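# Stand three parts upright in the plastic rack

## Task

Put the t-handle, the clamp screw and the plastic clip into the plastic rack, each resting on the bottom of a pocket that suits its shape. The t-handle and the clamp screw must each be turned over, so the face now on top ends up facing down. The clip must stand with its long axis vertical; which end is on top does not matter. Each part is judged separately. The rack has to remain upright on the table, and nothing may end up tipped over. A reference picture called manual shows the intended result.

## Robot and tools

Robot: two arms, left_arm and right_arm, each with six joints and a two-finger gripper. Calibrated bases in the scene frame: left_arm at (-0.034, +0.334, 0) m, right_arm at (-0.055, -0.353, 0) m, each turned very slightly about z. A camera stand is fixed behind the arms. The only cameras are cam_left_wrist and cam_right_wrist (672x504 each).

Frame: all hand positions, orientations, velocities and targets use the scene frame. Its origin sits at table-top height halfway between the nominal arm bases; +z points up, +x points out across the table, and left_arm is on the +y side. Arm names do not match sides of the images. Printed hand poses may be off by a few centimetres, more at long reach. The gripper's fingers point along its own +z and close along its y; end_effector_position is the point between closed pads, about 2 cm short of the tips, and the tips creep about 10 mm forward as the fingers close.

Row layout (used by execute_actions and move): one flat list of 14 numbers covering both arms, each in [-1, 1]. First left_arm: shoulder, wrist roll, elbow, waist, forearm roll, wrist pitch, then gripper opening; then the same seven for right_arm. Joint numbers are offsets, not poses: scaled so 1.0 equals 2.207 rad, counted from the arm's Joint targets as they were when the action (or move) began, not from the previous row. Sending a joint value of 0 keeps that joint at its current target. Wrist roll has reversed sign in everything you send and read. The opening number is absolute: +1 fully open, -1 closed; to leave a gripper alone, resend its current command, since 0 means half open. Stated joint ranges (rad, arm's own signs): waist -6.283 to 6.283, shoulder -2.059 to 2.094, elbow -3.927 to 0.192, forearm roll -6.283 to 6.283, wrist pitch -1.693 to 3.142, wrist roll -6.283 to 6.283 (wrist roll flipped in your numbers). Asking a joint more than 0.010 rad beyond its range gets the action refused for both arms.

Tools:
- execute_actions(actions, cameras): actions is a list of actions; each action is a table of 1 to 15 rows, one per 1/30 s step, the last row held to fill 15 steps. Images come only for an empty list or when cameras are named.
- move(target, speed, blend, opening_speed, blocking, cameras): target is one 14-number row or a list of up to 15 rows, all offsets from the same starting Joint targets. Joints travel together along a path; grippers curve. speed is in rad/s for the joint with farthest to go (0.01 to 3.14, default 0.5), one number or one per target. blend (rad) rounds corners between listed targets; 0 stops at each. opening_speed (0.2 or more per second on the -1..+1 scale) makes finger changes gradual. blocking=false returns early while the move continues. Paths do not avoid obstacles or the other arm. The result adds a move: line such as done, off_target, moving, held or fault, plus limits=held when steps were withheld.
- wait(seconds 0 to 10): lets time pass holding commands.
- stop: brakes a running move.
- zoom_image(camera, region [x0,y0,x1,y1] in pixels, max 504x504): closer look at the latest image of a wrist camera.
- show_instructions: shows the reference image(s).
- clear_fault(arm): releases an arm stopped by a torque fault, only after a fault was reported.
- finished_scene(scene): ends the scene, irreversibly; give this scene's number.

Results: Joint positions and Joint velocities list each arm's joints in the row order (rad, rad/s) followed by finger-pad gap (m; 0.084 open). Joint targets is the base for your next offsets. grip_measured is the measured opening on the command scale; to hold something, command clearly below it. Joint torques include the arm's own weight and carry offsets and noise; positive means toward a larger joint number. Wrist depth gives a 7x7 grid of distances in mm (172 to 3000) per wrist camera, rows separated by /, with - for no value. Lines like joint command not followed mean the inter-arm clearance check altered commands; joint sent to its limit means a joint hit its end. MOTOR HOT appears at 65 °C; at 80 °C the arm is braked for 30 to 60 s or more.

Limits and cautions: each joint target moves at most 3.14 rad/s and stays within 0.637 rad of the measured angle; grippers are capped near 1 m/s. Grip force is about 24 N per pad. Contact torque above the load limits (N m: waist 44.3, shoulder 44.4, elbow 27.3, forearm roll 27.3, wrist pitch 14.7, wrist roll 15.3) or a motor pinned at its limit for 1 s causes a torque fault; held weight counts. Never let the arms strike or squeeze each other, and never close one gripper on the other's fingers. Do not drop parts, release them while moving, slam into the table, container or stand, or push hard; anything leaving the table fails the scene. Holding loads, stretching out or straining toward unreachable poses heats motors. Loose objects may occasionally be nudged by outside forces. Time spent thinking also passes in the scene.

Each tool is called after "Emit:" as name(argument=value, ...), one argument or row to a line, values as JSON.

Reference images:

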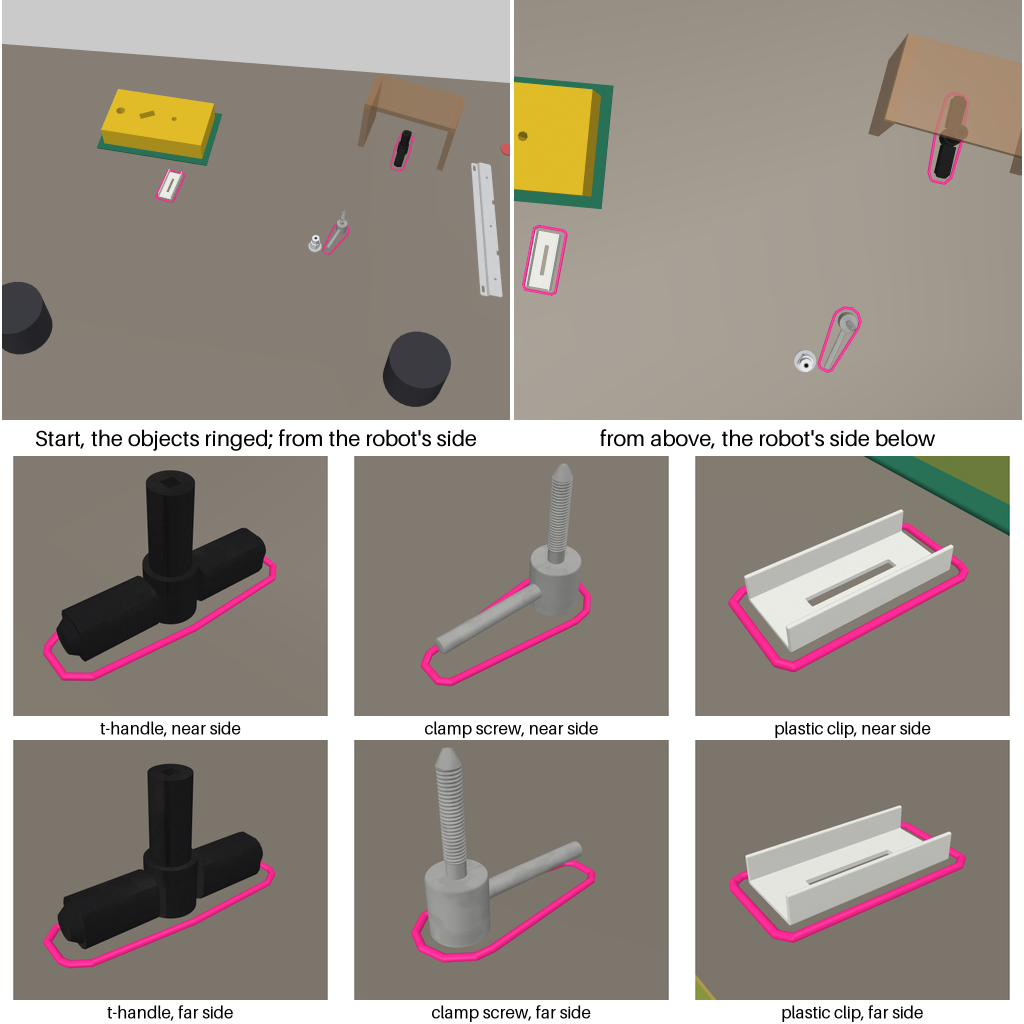

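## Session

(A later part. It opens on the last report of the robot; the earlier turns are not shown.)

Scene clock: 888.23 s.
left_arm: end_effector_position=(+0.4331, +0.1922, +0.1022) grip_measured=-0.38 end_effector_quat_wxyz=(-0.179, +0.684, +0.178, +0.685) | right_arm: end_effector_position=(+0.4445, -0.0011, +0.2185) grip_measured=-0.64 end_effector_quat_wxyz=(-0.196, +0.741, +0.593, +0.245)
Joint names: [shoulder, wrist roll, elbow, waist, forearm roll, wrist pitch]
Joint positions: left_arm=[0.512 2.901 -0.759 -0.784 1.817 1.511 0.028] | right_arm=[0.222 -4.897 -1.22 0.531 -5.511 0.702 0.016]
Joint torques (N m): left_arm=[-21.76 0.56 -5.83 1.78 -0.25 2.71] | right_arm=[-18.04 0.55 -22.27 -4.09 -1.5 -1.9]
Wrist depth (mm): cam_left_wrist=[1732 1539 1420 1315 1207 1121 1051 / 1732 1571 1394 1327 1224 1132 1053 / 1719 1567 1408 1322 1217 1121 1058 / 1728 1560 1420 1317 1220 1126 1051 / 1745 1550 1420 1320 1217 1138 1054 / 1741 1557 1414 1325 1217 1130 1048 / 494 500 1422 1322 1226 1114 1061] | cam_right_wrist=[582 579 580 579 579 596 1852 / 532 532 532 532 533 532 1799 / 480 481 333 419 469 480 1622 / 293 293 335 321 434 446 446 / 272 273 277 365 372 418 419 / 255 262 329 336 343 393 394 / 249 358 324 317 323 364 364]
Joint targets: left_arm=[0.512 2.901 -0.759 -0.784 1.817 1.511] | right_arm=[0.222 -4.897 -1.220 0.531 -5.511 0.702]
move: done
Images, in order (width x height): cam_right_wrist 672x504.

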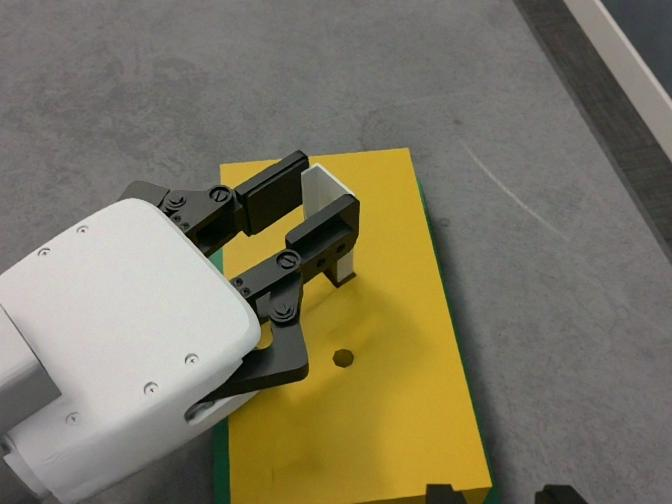

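Emit:
move(
  target=[0.00342, 0.00041, -0.00301, 0, 0, 0.00014, -0.8, 0, 0, 0, 0, 0, 0, -0.9],
  speed=0.05,
  cameras=["cam_right_wrist"],
)

Emit:
zoom_image(
  camera="cam_right_wrist",
  region=[310, 230, 375, 300],
)

Scene clock: 904.97 s.
left_arm: end_effector_position=(+0.4340, +0.1913, +0.1007) grip_measured=-0.38 end_effector_quat_wxyz=(-0.179, +0.684, +0.178, +0.685) | right_arm: end_effector_position=(+0.4445, -0.0011, +0.2185) grip_measured=-0.64 end_effector_quat_wxyz=(-0.196, +0.741, +0.593, +0.245)
Joint names: [shoulder, wrist roll, elbow, waist, forearm roll, wrist pitch]
Joint positions: left_arm=[0.519 2.902 -0.766 -0.784 1.817 1.511 0.028] | right_arm=[0.222 -4.897 -1.22 0.531 -5.511 0.702 0.016]
Joint torques (N m): left_arm=[-22.22 0.7 -5.86 1.97 0.05 2.47] | right_arm=[-17.83 0.47 -22 -4.14 -1.39 -1.79]
Wrist depth (mm): cam_left_wrist=[1728 1533 1402 1327 1215 1117 1043 / 1736 1543 1402 1327 1211 1125 1048 / 1723 1553 1414 1322 1230 1128 1050 / 1767 1557 1402 1340 1220 1128 1048 / 1736 1560 1422 1322 1217 1136 1045 / 1728 1560 1411 1322 1217 1123 1053 / 489 494 1422 1327 1213 1110 1046] | cam_right_wrist=[580 579 581 578 579 596 1852 / 532 533 532 533 532 532 1785 / 480 480 333 408 468 480 1630 / 295 295 334 319 434 447 448 / 274 275 284 365 373 418 418 / 257 262 293 336 343 393 393 / 252 358 323 318 323 364 364]
Joint targets: left_arm=[0.519 2.902 -0.766 -0.784 1.817 1.511] | right_arm=[0.222 -4.897 -1.220 0.531 -5.511 0.702]
move: done
Images, in order (width x height): cam_right_wrist 672x504.

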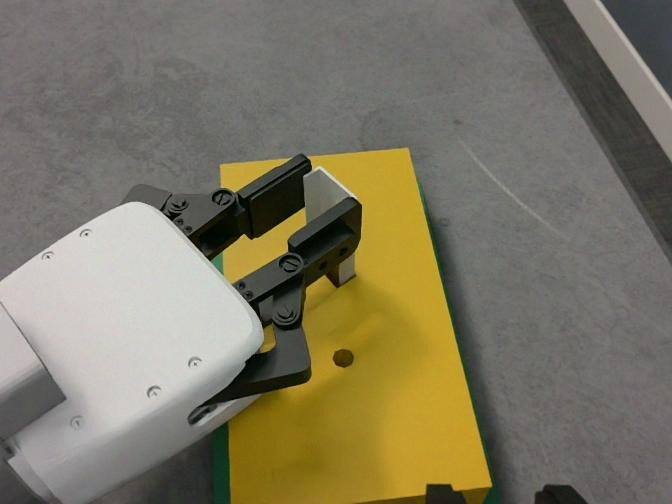

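Scaled by 7.200 from the camera's 672x504 image, which has a finer 960x720 frame.

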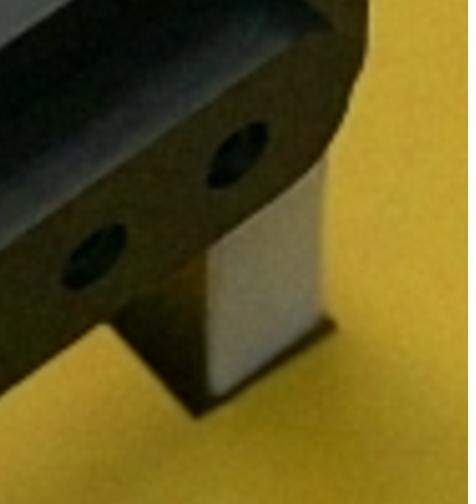

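Emit:
move(
  target=[0.00288, 0.00227, -0.00044, -0.00041, 0, 0.00082, -0.8, 0, 0, 0, 0, 0, 0, -0.9],
  speed=0.05,
  cameras=["cam_right_wrist"],
)

Emit:
zoom_image(
  camera="cam_right_wrist",
  region=[310, 230, 375, 300],
)

Scene clock: 918.63 s.
left_arm: end_effector_position=(+0.4335, +0.1915, +0.0986) grip_measured=-0.38 end_effector_quat_wxyz=(-0.179, +0.684, +0.178, +0.685) | right_arm: end_effector_position=(+0.4445, -0.0011, +0.2185) grip_measured=-0.64 end_effector_quat_wxyz=(-0.196, +0.741, +0.593, +0.245)
Joint names: [shoulder, wrist roll, elbow, waist, forearm roll, wrist pitch]
Joint positions: left_arm=[0.526 2.907 -0.767 -0.785 1.817 1.513 0.028] | right_arm=[0.222 -4.897 -1.22 0.531 -5.511 0.702 0.016]
Joint torques (N m): left_arm=[-22.59 0.77 -5.8 -2.11 0.05 2.69] | right_arm=[-18.55 0.42 -22.05 -4.04 -1.27 -1.81]
Wrist depth (mm): cam_left_wrist=[1732 1536 1414 1327 1211 1125 1048 / 1736 1564 1411 1320 1220 1123 1050 / 1749 1567 1397 1310 1220 1125 1045 / 1715 1571 1422 1317 1217 1132 1045 / 1736 1564 1414 1325 1207 1134 1054 / 1715 1564 1425 1327 1209 1121 1046 / 485 491 1400 1310 1224 1114 1054] | cam_right_wrist=[580 579 580 581 580 598 1867 / 532 532 532 532 532 532 1804 / 480 481 346 419 469 479 1634 / 294 298 335 323 434 446 448 / 276 277 286 365 372 418 420 / 259 264 294 336 343 393 394 / 250 292 323 318 323 364 364]
Joint targets: left_arm=[0.526 2.907 -0.767 -0.785 1.817 1.513] | right_arm=[0.222 -4.897 -1.220 0.531 -5.511 0.702]
move: done
Images, in order (width x height): cam_right_wrist 672x504.

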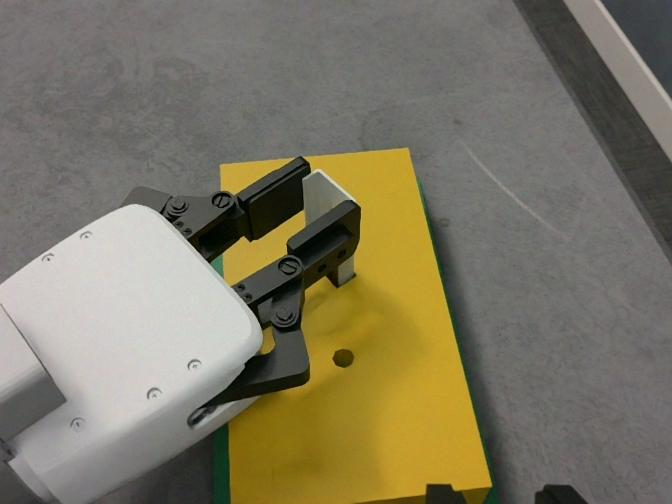

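Scaled by 7.200 from the camera's 672x504 image, which has a finer 960x720 frame.

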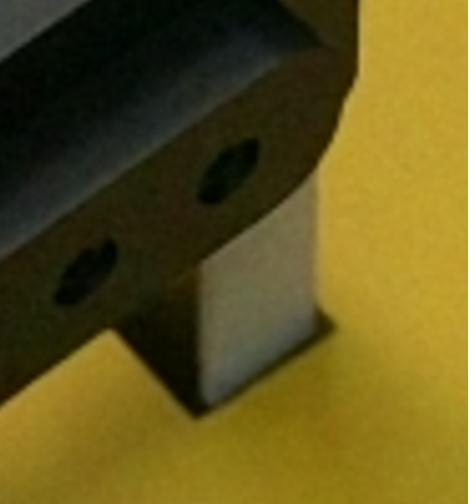

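Emit:
move(
  target=[0.00323, 0.00192, -0.0012, -0.00017, 0, 0.00069, -0.8, 0, 0, 0, 0, 0, 0, -0.9],
  speed=0.05,
  cameras=["cam_right_wrist"],
)

Emit:
zoom_image(
  camera="cam_right_wrist",
  region=[310, 230, 375, 300],
)

Scene clock: 926.47 s.
left_arm: end_effector_position=(+0.4334, +0.1916, +0.0966) grip_measured=-0.38 end_effector_quat_wxyz=(-0.179, +0.684, +0.178, +0.685) | right_arm: end_effector_position=(+0.4445, -0.0011, +0.2185) grip_measured=-0.64 end_effector_quat_wxyz=(-0.196, +0.741, +0.593, +0.245)
Joint names: [shoulder, wrist roll, elbow, waist, forearm roll, wrist pitch]
Joint positions: left_arm=[0.533 2.911 -0.769 -0.785 1.817 1.514 0.028] | right_arm=[0.222 -4.897 -1.22 0.531 -5.511 0.702 0.016]
Joint torques (N m): left_arm=[-22.28 0.72 -5.65 -2.3 0.44 2.64] | right_arm=[-18.08 0.57 -22.1 -3.89 -1.03 -1.84]
Wrist depth (mm): cam_left_wrist=[1719 1571 1411 1312 1209 1123 1051 / 1754 1560 1414 1327 1217 1128 1046 / 1741 1560 1408 1322 1209 1128 1045 / 1732 1553 1411 1315 1222 1130 1046 / 1723 1546 1417 1327 1217 1126 1056 / 1732 1560 1411 1320 1220 1130 1051 / 480 484 1377 1330 1220 1101 1043] | cam_right_wrist=[581 578 580 579 578 596 1862 / 533 532 532 532 533 531 1776 / 479 480 346 418 468 480 1630 / 301 301 339 323 433 447 447 / 279 280 289 365 373 419 418 / 261 265 291 336 343 394 393 / 252 290 324 317 323 364 364]
Joint targets: left_arm=[0.533 2.911 -0.769 -0.785 1.817 1.514] | right_arm=[0.222 -4.897 -1.220 0.531 -5.511 0.702]
move: done
Images, in order (width x height): cam_right_wrist 672x504.

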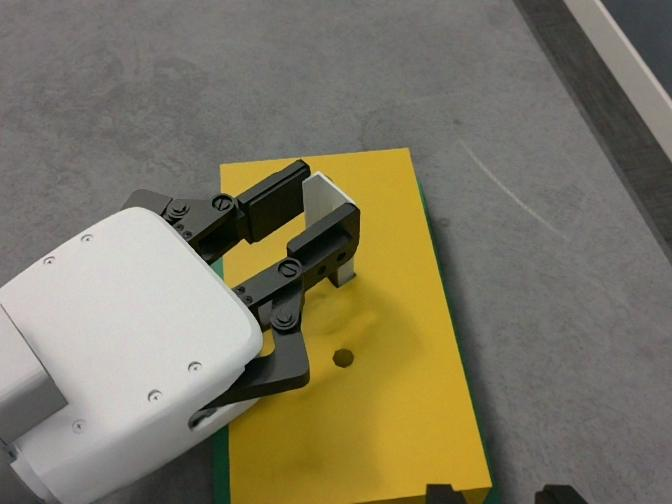

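Scaled by 7.200 from the camera's 672x504 image, which has a finer 960x720 frame.

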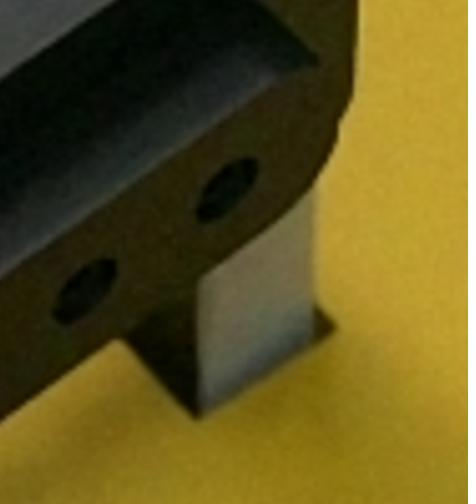

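Emit:
move(
  target=[0.00662, 0.00372, -0.00267, 0.0005, 0, 0.00136, -0.8, 0, 0, 0, 0, 0, 0, -0.9],
  speed=0.04,
  cameras=["cam_right_wrist"],
)

Emit:
zoom_image(
  camera="cam_right_wrist",
  region=[310, 230, 375, 300],
)

Scene clock: 933.10 s.
left_arm: end_effector_position=(+0.4335, +0.1925, +0.0925) grip_measured=-0.38 end_effector_quat_wxyz=(-0.180, +0.683, +0.178, +0.685) | right_arm: end_effector_position=(+0.4445, -0.0011, +0.2185) grip_measured=-0.64 end_effector_quat_wxyz=(-0.196, +0.741, +0.593, +0.245)
Joint names: [shoulder, wrist roll, elbow, waist, forearm roll, wrist pitch]
Joint positions: left_arm=[0.547 2.919 -0.775 -0.784 1.817 1.517 0.028] | right_arm=[0.222 -4.897 -1.22 0.531 -5.511 0.702 0.016]
Joint torques (N m): left_arm=[-21.07 0.58 -4.95 2.91 0.11 2.66] | right_arm=[-18.1 0.46 -22.17 -4.17 -1.05 -1.8]
Wrist depth (mm): cam_left_wrist=[1732 1564 1405 1315 1213 1126 1050 / 1719 1553 1420 1327 1211 1125 1048 / 1741 1539 1408 1325 1217 1125 1059 / 1754 1582 1400 1322 1215 1121 1046 / 1728 1557 1402 1332 1220 1117 1053 / 1728 1560 1422 1320 1222 1134 1056 / 468 474 1388 1327 1209 1107 1050] | cam_right_wrist=[580 579 579 579 579 597 1852 / 532 532 531 532 532 532 1790 / 480 481 429 418 468 480 1630 / 448 306 344 324 433 447 446 / 283 284 293 364 373 418 418 / 266 269 292 336 344 393 393 / 256 290 323 318 324 364 364]
Joint targets: left_arm=[0.547 2.919 -0.775 -0.784 1.817 1.517] | right_arm=[0.222 -4.897 -1.220 0.531 -5.511 0.702]
move: done
Images, in order (width x height): cam_right_wrist 672x504.

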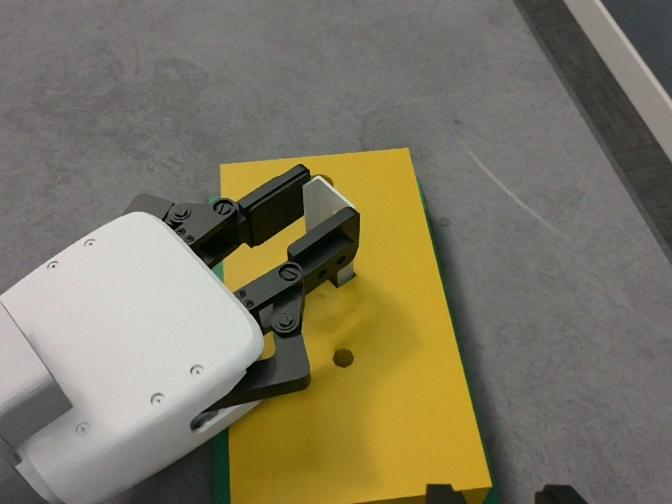

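Scaled by 7.200 from the camera's 672x504 image, which has a finer 960x720 frame.

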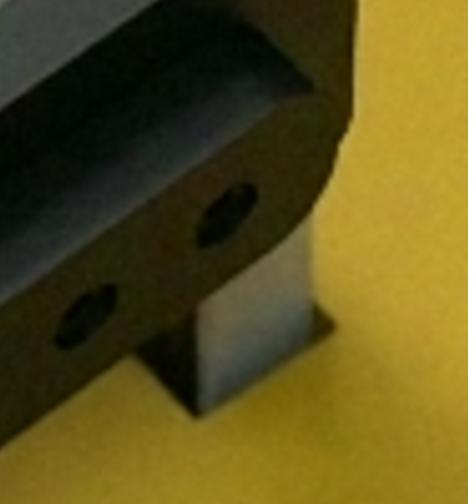

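Emit:
move(
  target=[0.01581, 0.00793, -0.00788, -0.00036, 0.00018, 0.00154, -0.8, 0, 0, 0, 0, 0, 0, -0.9],
  speed=0.04,
  cameras=[],
)

Emit:
move(
  target=[0.01186, 0.00595, -0.00591, -0.00027, 0.00013, 0.00115, -0.8, 0, 0, 0, 0, 0, 0, -0.9],
  speed=0.04,
  cameras=["cam_right_wrist"],
)

Emit:
zoom_image(
  camera="cam_right_wrist",
  region=[280, 150, 390, 310],
)

Scene clock: 952.70 s.
left_arm: end_effector_position=(+0.4339, +0.1920, +0.0825) grip_measured=-0.38 end_effector_quat_wxyz=(-0.179, +0.684, +0.178, +0.685) | right_arm: end_effector_position=(+0.4445, -0.0011, +0.2185) grip_measured=-0.64 end_effector_quat_wxyz=(-0.196, +0.741, +0.593, +0.245)
Joint names: [shoulder, wrist roll, elbow, waist, forearm roll, wrist pitch]
Joint positions: left_arm=[0.582 2.937 -0.793 -0.785 1.817 1.521 0.028] | right_arm=[0.222 -4.897 -1.22 0.531 -5.511 0.702 0.016]
Joint torques (N m): left_arm=[-22.11 0.68 -5.8 -1.34 0.78 2.81] | right_arm=[-17.91 0.43 -22 -3.93 -0.86 -1.8]
Wrist depth (mm): cam_left_wrist=[1715 1557 1405 1310 1222 1128 1046 / 1728 1564 1414 1310 1215 1128 1051 / 1758 1557 1420 1325 1211 1132 1054 / 1719 1564 1414 1320 1213 1126 1053 / 1749 1564 1428 1320 1211 1134 1048 / 1698 1560 1422 1307 1224 1123 1053 / 438 443 447 1305 1217 1114 1058] | cam_right_wrist=[581 580 579 579 580 597 1852 / 532 532 532 532 533 530 1795 / 480 480 428 419 468 480 1622 / 458 319 350 339 433 446 448 / 296 295 300 357 373 418 418 / 277 278 297 336 343 393 392 / 262 285 324 317 324 364 364]
Joint targets: left_arm=[0.582 2.937 -0.793 -0.785 1.817 1.521] | right_arm=[0.222 -4.897 -1.220 0.531 -5.511 0.702]
move: done
No camera images: "cameras" was empty.

Scene clock: 953.63 s.
left_arm: end_effector_position=(+0.4341, +0.1917, +0.0748) grip_measured=-0.38 end_effector_quat_wxyz=(-0.179, +0.684, +0.178, +0.684) | right_arm: end_effector_position=(+0.4445, -0.0011, +0.2185) grip_measured=-0.64 end_effector_quat_wxyz=(-0.196, +0.741, +0.593, +0.245)
Joint names: [shoulder, wrist roll, elbow, waist, forearm roll, wrist pitch]
Joint positions: left_arm=[0.608 2.95 -0.806 -0.786 1.817 1.523 0.028] | right_arm=[0.222 -4.897 -1.22 0.531 -5.511 0.702 0.016]
Joint torques (N m): left_arm=[-22.41 0.68 -5.53 -1.51 0.79 2.65] | right_arm=[-18.21 0.44 -21.98 -4.13 -0.62 -1.89]
Wrist depth (mm): cam_left_wrist=[1736 1550 1420 1317 1217 1123 1048 / 1694 1557 1411 1312 1217 1128 1048 / 1749 1578 1400 1320 1213 1126 1046 / 1728 1550 1411 1325 1213 1126 1053 / 1749 1536 1434 1317 1217 1128 1058 / 1686 1529 1420 1327 1217 1126 1048 / 414 420 424 1305 1203 1107 1051] | cam_right_wrist=[581 580 579 579 578 595 1862 / 532 532 532 532 532 531 1790 / 480 480 418 426 468 480 1630 / 448 328 352 373 434 447 446 / 304 305 316 365 372 418 418 / 284 285 295 336 343 393 392 / 268 285 324 318 324 364 364]
Joint targets: left_arm=[0.609 2.950 -0.806 -0.786 1.817 1.523] | right_arm=[0.222 -4.897 -1.220 0.531 -5.511 0.702]
move: done
Images, in order (width x height): cam_right_wrist 672x504.

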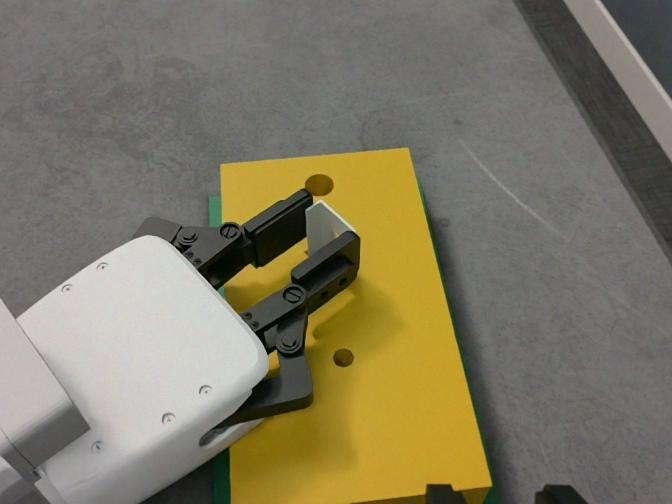

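Scaled by 3.150 from the camera's 672x504 image, which has a finer 960x720 frame.

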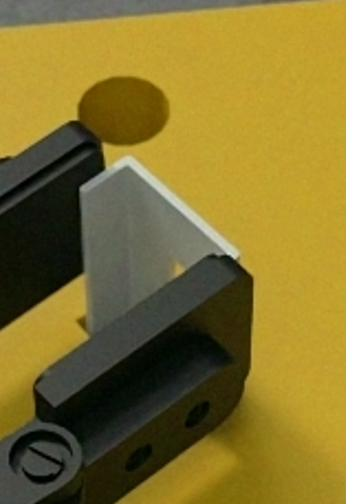

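Emit:
move(
  target=[0.00632, 0.00318, -0.00315, -0.00014, 0.00007, 0.00061, -0.8, 0, 0, 0, 0, 0, 0, -0.9],
  speed=0.03,
  cameras=[],
)

Emit:
move(
  target=[0.00474, 0.00238, -0.00236, -0.0001, 0.00005, 0.00046, -0.8, 0, 0, 0, 0, 0, 0, -0.9],
  speed=0.03,
  cameras=["cam_right_wrist"],
)

Emit:
zoom_image(
  camera="cam_right_wrist",
  region=[280, 170, 390, 310],
)

Scene clock: 959.67 s.
left_arm: end_effector_position=(+0.4366, +0.1950, +0.0855) grip_measured=-0.38 end_effector_quat_wxyz=(-0.186, +0.664, +0.178, +0.702) | right_arm: end_effector_position=(+0.4445, -0.0011, +0.2185) grip_measured=-0.64 end_effector_quat_wxyz=(-0.196, +0.741, +0.593, +0.245)
Joint names: [shoulder, wrist roll, elbow, waist, forearm roll, wrist pitch]
Joint positions: left_arm=[0.619 2.957 -0.813 -0.786 1.817 1.578 0.028] | right_arm=[0.222 -4.897 -1.22 0.531 -5.511 0.702 0.016]
Joint torques (N m): left_arm=[-23.27 -0.06 -4.36 0.59 0.07 3.32] | right_arm=[-18.05 0.52 -21.99 -3.93 -0.35 -1.86]
Wrist depth (mm): cam_left_wrist=[1767 1600 1455 1345 1237 1141 1069 / 1790 1582 1449 1335 1239 1139 1061 / 1772 1578 1422 1332 1230 1132 1061 / 1754 1567 1428 1335 1217 1126 1058 / 1728 1560 1408 1317 1217 1126 1053 / 1741 1543 1400 1307 1215 1125 1043 / 498 1465 1402 1310 1205 1103 1042] | cam_right_wrist=[581 579 579 579 579 597 1857 / 533 532 532 532 532 532 1781 / 480 480 419 419 468 479 1611 / 458 320 345 340 399 447 446 / 300 297 300 358 373 418 418 / 281 281 300 337 343 393 393 / 266 287 324 317 323 364 364]
Joint targets: left_arm=[0.619 2.957 -0.813 -0.786 1.817 1.578] | right_arm=[0.222 -4.897 -1.220 0.531 -5.511 0.702]
Tool commands: left_gripper/opening=-0.8 right_gripper/opening=-0.9
TORQUE FAULT: the external load on the wrist pitch of the left arm reached its load limit, and that arm stopped. The contact can be on any part of that arm beyond that joint, not only on its tool. A torque fault puts only its own arm into a fault stop. That arm's remaining commands of this call were not run. The hold on the wrist pitch of that arm was moved back by the arm itself, up to 3 degrees, as the stop began. That arm is still stopped at the end of this call. While its stop runs, that arm, its gripper or tool too, takes no new command.
CLEAR FAULT: the left arm stays stopped (state 4) until you call clear_fault(arm="left_arm").
End effector pose when the fault began: left_arm: position (+0.4346, +0.1914, +0.0725), quat_wxyz (-0.179, +0.683, +0.179, +0.686)
Joint positions when the fault began: left_arm=[0.62 2.957 -0.812 -0.786 1.817 1.527 0.028]
move: fault (left_arm); left_arm: the wrist pitch is farthest, 0.054 rad from its target
No camera images: "cameras" was empty.

not run: an earlier result of this reply reported a stop or a fault. Calls in your next reply go to the robot.

Scaled by 3.600 from the camera's 672x504 image, which has a finer 960x720 frame.
This view is cut from an older image: the scene may have changed since it was taken.

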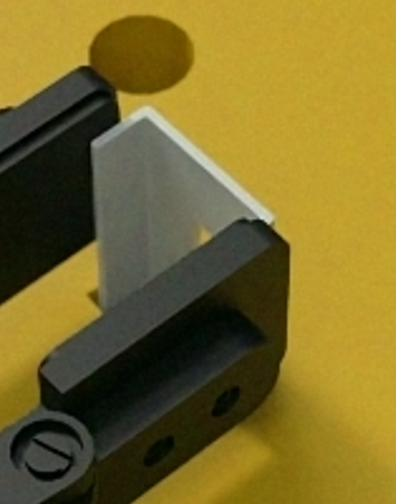

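Emit:
clear_fault(
  arm="left_arm",
  cameras=["cam_right_wrist"],
)

Emit:
zoom_image(
  camera="cam_right_wrist",
  region=[200, 150, 400, 400],
)

Scene clock: 968.00 s.
left_arm: end_effector_position=(+0.4366, +0.1950, +0.0855) grip_measured=-0.38 end_effector_quat_wxyz=(-0.186, +0.664, +0.178, +0.702) | right_arm: end_effector_position=(+0.4445, -0.0011, +0.2185) grip_measured=-0.64 end_effector_quat_wxyz=(-0.196, +0.741, +0.593, +0.245)
Joint names: [shoulder, wrist roll, elbow, waist, forearm roll, wrist pitch]
Joint positions: left_arm=[0.619 2.957 -0.813 -0.786 1.817 1.578 0.028] | right_arm=[0.222 -4.897 -1.22 0.531 -5.511 0.702 0.016]
Joint torques (N m): left_arm=[-23.16 0.06 -4.35 0.53 0.26 3.29] | right_arm=[-18.02 0.46 -22.07 -3.56 -0.35 -1.69]
Wrist depth (mm): cam_left_wrist=[1776 1604 1455 1366 1239 1155 1066 / 1763 1585 1449 1348 1230 1141 1066 / 1758 1578 1417 1330 1222 1138 1056 / 1758 1582 1425 1327 1224 1130 1051 / 1736 1560 1417 1312 1213 1123 1043 / 1728 1553 1414 1312 1217 1121 1037 / 501 1462 1405 1312 1194 1088 1043] | cam_right_wrist=[578 581 581 580 579 597 1852 / 532 532 532 532 531 531 1785 / 481 480 419 419 468 478 1634 / 457 320 345 340 400 448 447 / 300 298 299 357 373 418 419 / 280 281 301 336 343 392 394 / 266 286 323 317 324 364 364]
Joint targets: left_arm=[0.619 2.957 -0.813 -0.786 1.817 1.578] | right_arm=[0.222 -4.897 -1.220 0.531 -5.511 0.702]
Tool commands: left_gripper/opening=-0.8 right_gripper/opening=-0.9
TORQUE FAULT, CONTINUED: the left arm's stop, for the torque fault of the wrist pitch that an earlier result reported, is over. The call counts as one of the actions that you can send in this scene. The hold on the wrist pitch of that arm was moved back by the arm itself, up to 3 degrees, as the stop began. That arm's target is now where it stood when the stop ended, not its last command. That arm keeps its grip as last carried out and accepts commands again: back off and push less far.
CLEAR FAULT: your call cleared the left arm's torque fault. If a joint's load stays at its limit, that arm stops again at once.
Images, in order (width x height): cam_right_wrist 672x504.

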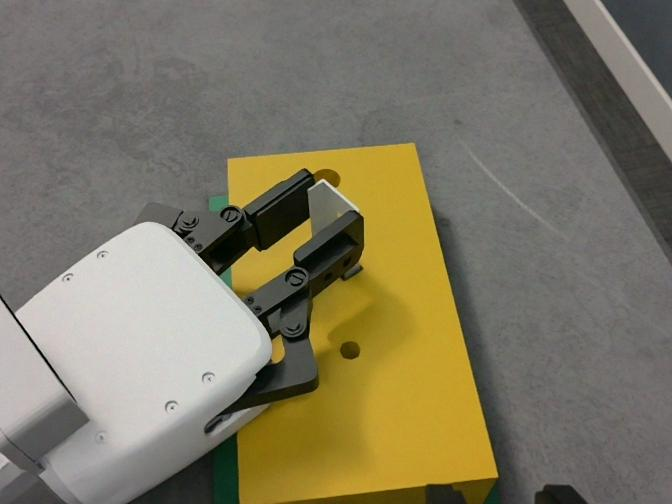

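Scaled by 2.016 from the camera's 672x504 image, which has a finer 960x720 frame.

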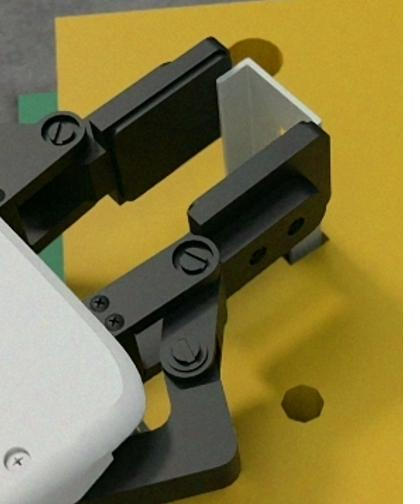

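Emit:
move(
  target=[-0.00453, -0.00317, 0.00317, 0, 0, -0.02492, -0.8, 0, 0, 0, 0, 0, 0, -0.9],
  speed=0.05,
  cameras=["cam_right_wrist"],
)

Emit:
zoom_image(
  camera="cam_right_wrist",
  region=[200, 150, 400, 400],
)

Scene clock: 991.93 s.
left_arm: end_effector_position=(+0.4340, +0.1915, +0.0746) grip_measured=-0.38 end_effector_quat_wxyz=(-0.179, +0.684, +0.178, +0.684) | right_arm: end_effector_position=(+0.4445, -0.0011, +0.2185) grip_measured=-0.64 end_effector_quat_wxyz=(-0.196, +0.741, +0.593, +0.245)
Joint names: [shoulder, wrist roll, elbow, waist, forearm roll, wrist pitch]
Joint positions: left_arm=[0.609 2.95 -0.806 -0.786 1.817 1.523 0.028] | right_arm=[0.222 -4.897 -1.22 0.531 -5.511 0.702 0.016]
Joint torques (N m): left_arm=[-28.78 -0.61 -4.03 -0.29 0.35 0.79] | right_arm=[-18.04 0.55 -21.97 -3.71 -0.37 -1.79]
Wrist depth (mm): cam_left_wrist=[1715 1553 1408 1312 1207 1119 1040 / 1758 1553 1411 1322 1215 1134 1051 / 1741 1564 1417 1320 1215 1119 1058 / 1728 1543 1402 1312 1211 1123 1045 / 1723 1578 1417 1317 1217 1136 1051 / 1698 1523 1414 1317 1217 1134 1054 / 416 418 424 1292 1176 1110 1053] | cam_right_wrist=[580 579 578 579 579 599 1867 / 533 532 533 532 530 530 1781 / 480 481 419 418 468 480 1638 / 448 329 353 372 434 448 447 / 305 305 317 365 373 419 418 / 285 285 295 336 343 393 393 / 268 285 324 317 323 365 363]
Joint targets: left_arm=[0.609 2.950 -0.806 -0.786 1.817 1.523] | right_arm=[0.222 -4.897 -1.220 0.531 -5.511 0.702]
move: done
Images, in order (width x height): cam_right_wrist 672x504.

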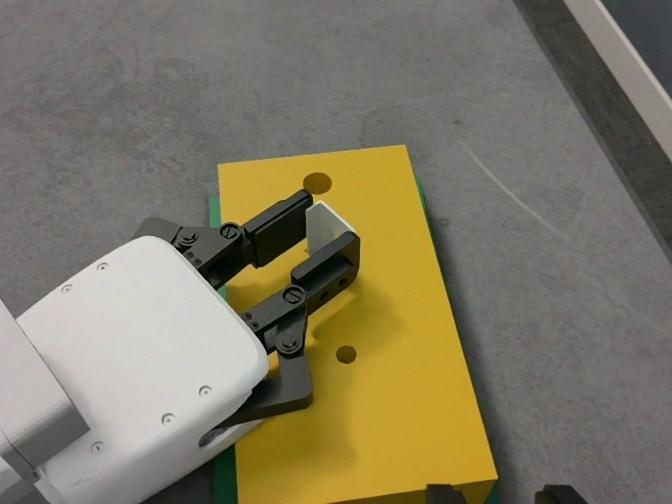

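Scaled by 2.016 from the camera's 672x504 image, which has a finer 960x720 frame.

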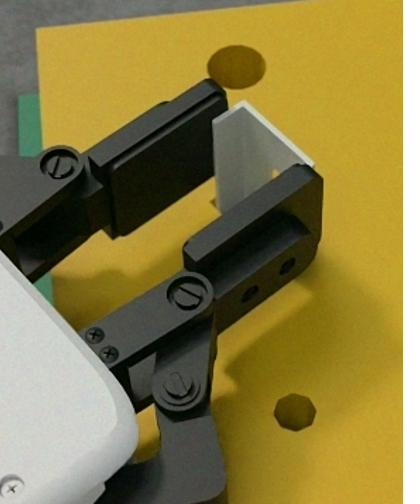

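Emit:
move(
  target=[0, 0, 0, 0, 0, 0, -0.2, 0, 0, 0, 0, 0, 0, -0.9],
  opening_speed=0.3,
  cameras=["cam_right_wrist"],
)

Emit:
zoom_image(
  camera="cam_right_wrist",
  region=[280, 170, 390, 310],
)

Scene clock: 1001.43 s.
left_arm: end_effector_position=(+0.4340, +0.1915, +0.0746) grip_measured=-0.21 end_effector_quat_wxyz=(-0.179, +0.684, +0.178, +0.684) | right_arm: end_effector_position=(+0.4445, -0.0011, +0.2185) grip_measured=-0.64 end_effector_quat_wxyz=(-0.196, +0.741, +0.593, +0.245)
Joint names: [shoulder, wrist roll, elbow, waist, forearm roll, wrist pitch]
Joint positions: left_arm=[0.609 2.95 -0.806 -0.786 1.817 1.523 0.035] | right_arm=[0.222 -4.897 -1.22 0.531 -5.511 0.702 0.016]
Joint torques (N m): left_arm=[-28.87 -0.68 -5.05 -0.13 0.31 2.53] | right_arm=[-18.02 0.49 -22.06 -3.51 -0.26 -1.82]
Wrist depth (mm): cam_left_wrist=[1741 1553 1408 1330 1211 1119 1058 / 1694 1557 1414 1327 1215 1125 1042 / 1741 1550 1402 1317 1215 1130 1048 / 1754 1557 1417 1327 1220 1126 1043 / 1749 1546 1414 1315 1222 1132 1053 / 1706 1513 1414 1322 1222 1128 1050 / 414 417 423 1264 1201 1116 1056] | cam_right_wrist=[580 580 579 579 580 597 1857 / 533 532 534 532 531 531 1776 / 480 481 429 419 469 480 1630 / 448 329 353 374 432 447 448 / 305 305 317 358 373 419 419 / 285 285 296 336 343 394 393 / 268 286 324 317 323 363 364]
Joint targets: left_arm=[0.609 2.950 -0.806 -0.786 1.817 1.523] | right_arm=[0.222 -4.897 -1.220 0.531 -5.511 0.702]
move: done
Images, in order (width x height): cam_right_wrist 672x504.

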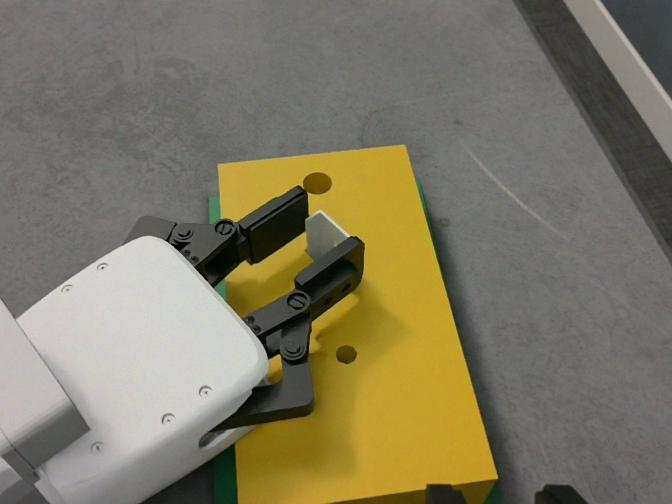

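Scaled by 3.600 from the camera's 672x504 image, which has a finer 960x720 frame.

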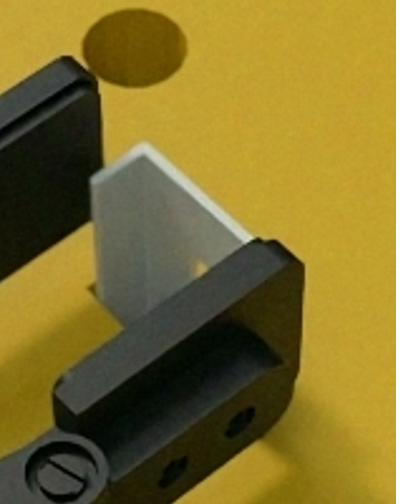

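Emit:
move(
  target=[
    [0, 0, 0, 0, 0, 0, 0.0, 0, 0, 0, 0, 0, 0, -0.9],
    [-0.10784, -0.03987, 0.06298, 0.00816, 0.03715, -0.02266, 0.0, 0, 0, 0, 0, 0, 0, -0.9],
    [-0.52379, -0.99683, -0.10693, 0.3459, -0.82329, 0.0299, 0.0, 0, 0, 0, 0, 0, 0, -0.9],
  ],
  speed=[0.3, 0.2, 0.9],
  blend=[0, 0.02, 0],
  cameras=["all"],
)

Emit:
zoom_image(
  camera="cam_right_wrist",
  region=[260, 150, 400, 380],
)

Scene clock: 1051.77 s.
left_arm: end_effector_position=(+0.2806, +0.3198, +0.3698) grip_measured=-0.01 end_effector_quat_wxyz=(+0.000, +0.939, +0.345, +0.000) | right_arm: end_effector_position=(+0.4445, -0.0011, +0.2185) grip_measured=-0.64 end_effector_quat_wxyz=(-0.196, +0.741, +0.593, +0.245)
Joint names: [shoulder, wrist roll, elbow, waist, forearm roll, wrist pitch]
Joint positions: left_arm=[-0.547 0.75 -1.042 -0.023 0.001 1.589 0.044] | right_arm=[0.222 -4.897 -1.22 0.531 -5.511 0.702 0.016]
Joint torques (N m): left_arm=[-13.11 -0.63 -10.84 1.77 -0.6 -1.29] | right_arm=[-18.33 0.47 -22.06 -3.59 -0.29 -1.74]
Wrist depth (mm): cam_left_wrist=[496 497 497 499 496 497 497 / 497 498 495 497 499 500 498 / 498 498 498 498 499 498 453 / 499 501 501 500 499 496 453 / 501 500 499 500 499 501 455 / 501 501 501 502 502 503 501 / 502 501 502 502 502 502 502] | cam_right_wrist=[579 580 582 580 578 594 1852 / 532 532 532 532 532 532 1795 / 480 479 419 419 468 480 1634 / 447 448 399 381 434 447 448 / 419 418 373 365 373 418 419 / 394 393 350 343 343 393 393 / 365 364 323 318 324 364 364]
Joint targets: left_arm=[-0.547 0.750 -1.042 -0.023 0.001 1.589] | right_arm=[0.222 -4.897 -1.220 0.531 -5.511 0.702]
move: done

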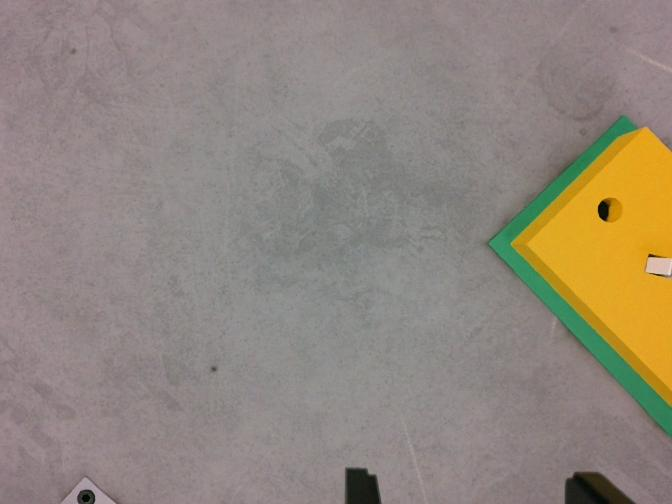

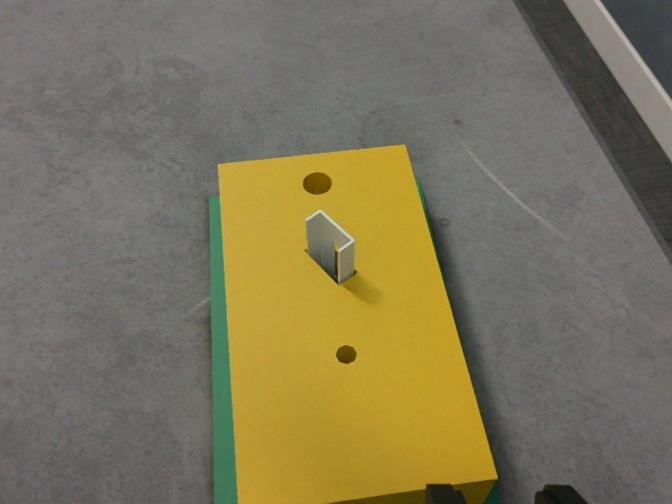

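Scaled by 2.191 from the camera's 672x504 image, which has a finer 960x720 frame.

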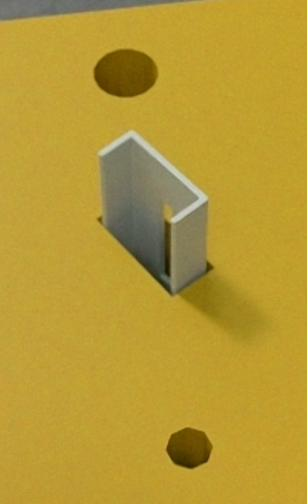

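Emit:
move(
  target=[0, 0, 0, 0, 0, 0, 0.0, -0.09008, -0.56144, 0.3459, 0.09393, 0.97667, 0.26013, -0.9],
  speed=1.0,
  cameras=["cam_right_wrist"],
)

Scene clock: 1062.60 s.
left_arm: end_effector_position=(+0.2806, +0.3198, +0.3698) grip_measured=-0.01 end_effector_quat_wxyz=(+0.000, +0.939, +0.345, +0.000) | right_arm: end_effector_position=(+0.3193, +0.0240, +0.2290) grip_measured=-0.64 end_effector_quat_wxyz=(+0.709, -0.357, +0.555, +0.247)
Joint names: [shoulder, wrist roll, elbow, waist, forearm roll, wrist pitch]
Joint positions: left_arm=[-0.547 0.75 -1.042 -0.023 0.001 1.589 0.044] | right_arm=[0.023 -6.136 -0.456 0.738 -3.355 1.276 0.016]
Joint torques (N m): left_arm=[-13.09 -0.41 -10.84 1.84 -0.22 -1.92] | right_arm=[-14.77 -0.74 -14.46 5.17 2 3.24]
Wrist depth (mm): cam_left_wrist=[497 496 498 497 497 496 496 / 497 497 495 497 497 497 498 / 498 498 498 497 498 498 454 / 498 498 500 498 499 497 455 / 500 499 499 501 502 500 455 / 500 502 498 502 502 501 501 / 501 502 501 501 503 501 501] | cam_right_wrist=[1174 1315 1465 1690 1979 666 594 / 1220 1361 1526 1767 2125 2519 1059 / 1244 1414 1634 1872 2242 2771 - / 1283 1443 1690 1968 2381 2899 - / 1322 1503 1749 2044 2538 - - / 1377 1546 1818 2185 2634 - - / 1425 1589 1882 2172 2874 - -]
Joint targets: left_arm=[-0.547 0.750 -1.042 -0.023 0.001 1.589] | right_arm=[0.023 -6.136 -0.456 0.738 -3.355 1.276]
move: done
Images, in order (width x height): cam_right_wrist 672x504.

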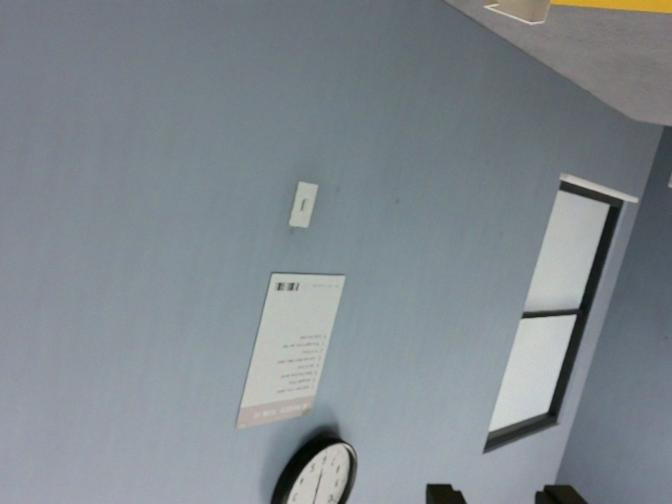

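Emit:
move(
  target=[0.30476, 0.37979, -0.30467, -0.38287, -0.00045, 0, 0.0, -0.00992, -0.06244, 0.03815, 0.01056, 0.10829, 0.02895, -0.9],
  speed=0.8,
  cameras=["cam_left_wrist"],
)

Scene clock: 1072.30 s.
left_arm: end_effector_position=(+0.2841, -0.0591, +0.3745) grip_measured=-0.01 end_effector_quat_wxyz=(+0.000, +0.940, +0.342, +0.000) | right_arm: end_effector_position=(+0.3304, -0.0192, +0.2200) grip_measured=-0.64 end_effector_quat_wxyz=(+0.709, -0.225, +0.616, +0.258)
Joint names: [shoulder, wrist roll, elbow, waist, forearm roll, wrist pitch]
Joint positions: left_arm=[0.126 1.588 -1.714 -0.868 0 1.589 0.044] | right_arm=[0.002 -6.273 -0.372 0.761 -3.116 1.34 0.016]
Joint torques (N m): left_arm=[-23.06 0.64 -10.87 -2.11 -0.09 -1.95] | right_arm=[-13.83 -0.78 -13.83 5.18 1.75 3.24]
Wrist depth (mm): cam_left_wrist=[502 499 497 455 501 501 503 / 501 502 503 501 502 501 502 / 501 503 501 503 502 504 503 / 502 504 505 - 277 505 504 / 503 505 505 279 277 503 505 / 506 507 505 269 268 506 505 / 505 505 505 273 272 506 509] | cam_right_wrist=[1126 1250 1353 1506 1681 1940 2151 / 1143 1264 1388 1533 1763 2002 2333 / 1162 1281 1388 1571 1809 2038 2431 / 1164 1297 1420 1593 1833 2080 2483 / 1192 1307 1440 1600 1862 2106 2556 / 1205 1322 1452 1626 1888 2158 2614 / 1226 1327 1480 1665 1957 2132 2675]
Joint targets: left_arm=[0.126 1.588 -1.714 -0.868 0.000 1.589] | right_arm=[0.002 -6.273 -0.372 0.761 -3.116 1.340]
move: done
Images, in order (width x height): cam_left_wrist 672x504.

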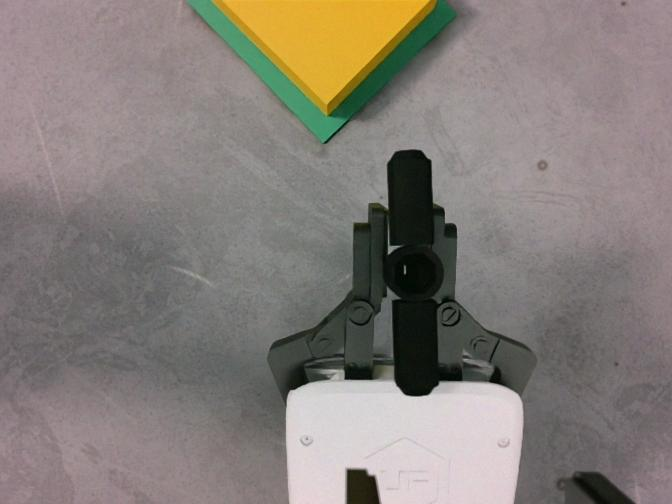

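Emit:
move(
  target=[-0.01337, -0.03353, 0.08808, 0.04943, 0, -0.07517, 0.0, 0, 0, 0, 0, 0, 0, -0.9],
  speed=0.2,
  cameras=["cam_left_wrist"],
)

Scene clock: 1101.50 s.
left_arm: end_effector_position=(+0.3258, -0.0230, +0.3199) grip_measured=-0.01 end_effector_quat_wxyz=(+0.000, +0.934, +0.358, +0.000) | right_arm: end_effector_position=(+0.3304, -0.0192, +0.2200) grip_measured=-0.64 end_effector_quat_wxyz=(+0.709, -0.225, +0.616, +0.258)
Joint names: [shoulder, wrist roll, elbow, waist, forearm roll, wrist pitch]
Joint positions: left_arm=[0.096 1.514 -1.52 -0.759 0 1.423 0.044] | right_arm=[0.002 -6.273 -0.372 0.761 -3.116 1.34 0.016]
Joint torques (N m): left_arm=[-29.13 -0.57 -10.37 1.55 0.41 -2.69] | right_arm=[-13.64 -0.36 -13.89 5.05 1.66 3.13]
Wrist depth (mm): cam_left_wrist=[447 447 400 402 402 447 448 / 448 448 445 401 446 446 448 / 448 448 449 449 449 450 450 / 449 448 450 451 450 451 451 / 450 450 450 449 450 450 450 / 450 451 452 - 191 452 452 / 451 452 451 224 196 452 454] | cam_right_wrist=[1132 1239 1364 1506 1702 1968 2145 / 1143 1257 1375 1543 1758 1996 2340 / 1162 1278 1394 1564 1785 2044 2431 / 1170 1288 1414 1585 1823 2080 2492 / 1184 1312 1434 1611 1862 2093 2528 / 1205 1325 1458 1645 1888 2172 2604 / 1222 1337 1483 1681 1957 2125 2675]
Joint targets: left_arm=[0.096 1.514 -1.520 -0.759 0.000 1.423] | right_arm=[0.002 -6.273 -0.372 0.761 -3.116 1.340]
move: done
Images, in order (width x height): cam_left_wrist 672x504.

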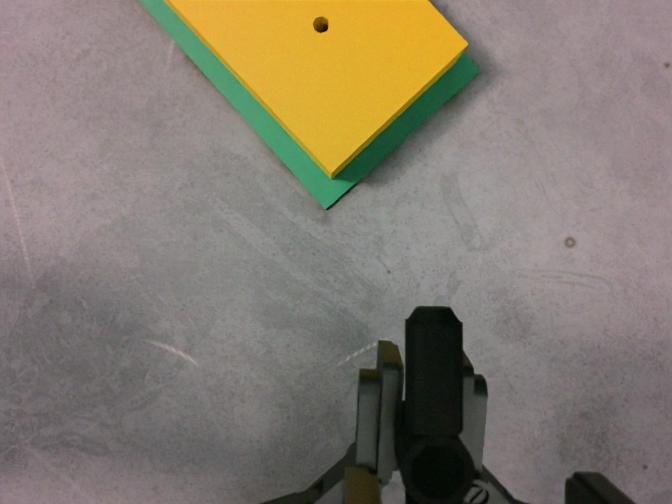

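Emit:
move(
  target=[
    [-0.00358, 0.01074, 0.0372, 0.00113, 0, -0.03317, 0.0, 0, 0, 0, 0, 0, 0, -0.9],
    [-0.00181, 0.01074, 0.07377, 0.00113, 0, -0.0715, 0.0, 0, 0, 0, 0, 0, 0, -0.9],
  ],
  speed=[0.12, 0.08],
  blend=[0.01, 0],
  cameras=["cam_left_wrist"],
)

Scene clock: 1116.83 s.
left_arm: end_effector_position=(+0.3256, -0.0209, +0.2644) grip_measured=-0.01 end_effector_quat_wxyz=(+0.000, +0.929, +0.370, +0.000) | right_arm: end_effector_position=(+0.3304, -0.0192, +0.2200) grip_measured=-0.64 end_effector_quat_wxyz=(+0.709, -0.225, +0.616, +0.258)
Joint names: [shoulder, wrist roll, elbow, waist, forearm roll, wrist pitch]
Joint positions: left_arm=[0.092 1.538 -1.357 -0.756 0 1.266 0.044] | right_arm=[0.002 -6.273 -0.372 0.761 -3.116 1.34 0.016]
Joint torques (N m): left_arm=[-22.53 0.75 -10.42 1.69 0.17 -2.67] | right_arm=[-13.76 0.08 -13.66 5.19 1.52 2.94]
Wrist depth (mm): cam_left_wrist=[392 393 347 347 347 394 392 / 394 393 392 347 390 393 393 / 393 393 393 391 395 394 395 / 395 395 395 395 394 395 395 / 395 394 395 394 395 395 395 / 396 396 395 396 - 396 397 / 397 397 396 - - 397 396] | cam_right_wrist=[1132 1246 1343 1513 1698 1957 2112 / 1147 1260 1386 1543 1763 1985 2340 / 1158 1285 1394 1567 1785 2032 2414 / 1174 1285 1411 1585 1818 2068 2501 / 1190 1310 1428 1619 1857 2099 2547 / 1199 1327 1455 1630 1872 2158 2595 / 1220 1327 1480 1686 1946 2112 2685]
Joint targets: left_arm=[0.092 1.538 -1.357 -0.756 0.000 1.266] | right_arm=[0.002 -6.273 -0.372 0.761 -3.116 1.340]
move: done
Images, in order (width x height): cam_left_wrist 672x504.

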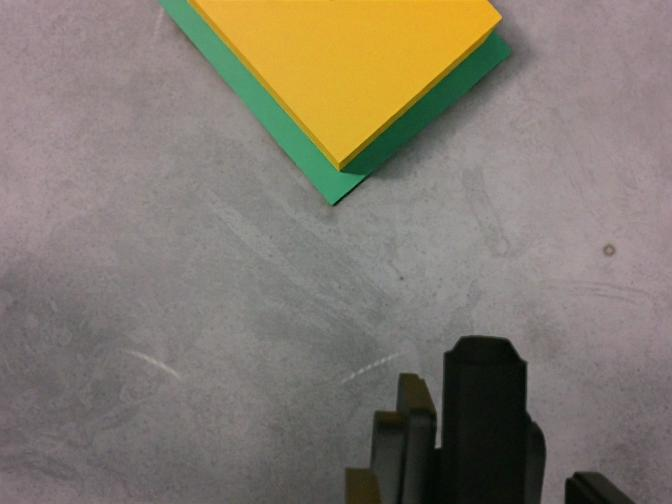

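Emit:
move(
  target=[0, 0, 0, 0, 0, 0, -0.85, 0, 0, 0, 0, 0, 0, -0.9],
  opening_speed=0.5,
  cameras=["cam_left_wrist"],
)

Scene clock: 1121.33 s.
left_arm: end_effector_position=(+0.3256, -0.0209, +0.2644) grip_measured=-0.52 end_effector_quat_wxyz=(+0.000, +0.929, +0.370, +0.000) | right_arm: end_effector_position=(+0.3304, -0.0192, +0.2200) grip_measured=-0.64 end_effector_quat_wxyz=(+0.709, -0.225, +0.616, +0.258)
Joint names: [shoulder, wrist roll, elbow, waist, forearm roll, wrist pitch]
Joint positions: left_arm=[0.092 1.538 -1.357 -0.756 0 1.265 0.021] | right_arm=[0.001 -6.273 -0.372 0.761 -3.116 1.34 0.016]
Joint torques (N m): left_arm=[-25.25 0.61 -8.59 2.03 0.33 2.23] | right_arm=[-11.78 0.37 -14.41 -13.48 1.7 2.78]
Wrist depth (mm): cam_left_wrist=[391 391 346 346 347 392 392 / 392 393 393 347 390 394 394 / 393 395 394 391 394 395 395 / 395 393 394 395 395 395 395 / 396 395 395 395 396 396 396 / 395 395 396 397 - 396 396 / 396 397 - - - 397 398] | cam_right_wrist=[1132 1248 1350 1523 1698 1991 2145 / 1143 1253 1380 1543 1767 1991 2348 / 1160 1278 1397 1578 1790 2032 2405 / 1168 1295 1417 1585 1823 2068 2465 / 1190 1312 1428 1615 1847 2099 2575 / 1205 1330 1462 1657 1888 2138 2595 / 1220 1325 1490 1686 1957 2138 2706]
Joint targets: left_arm=[0.092 1.538 -1.357 -0.756 0.000 1.266] | right_arm=[0.002 -6.273 -0.372 0.761 -3.116 1.340]
move: done
Images, in order (width x height): cam_left_wrist 672x504.

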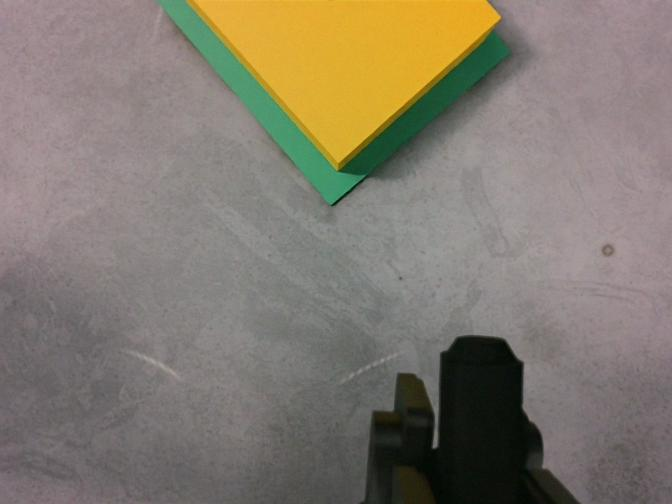

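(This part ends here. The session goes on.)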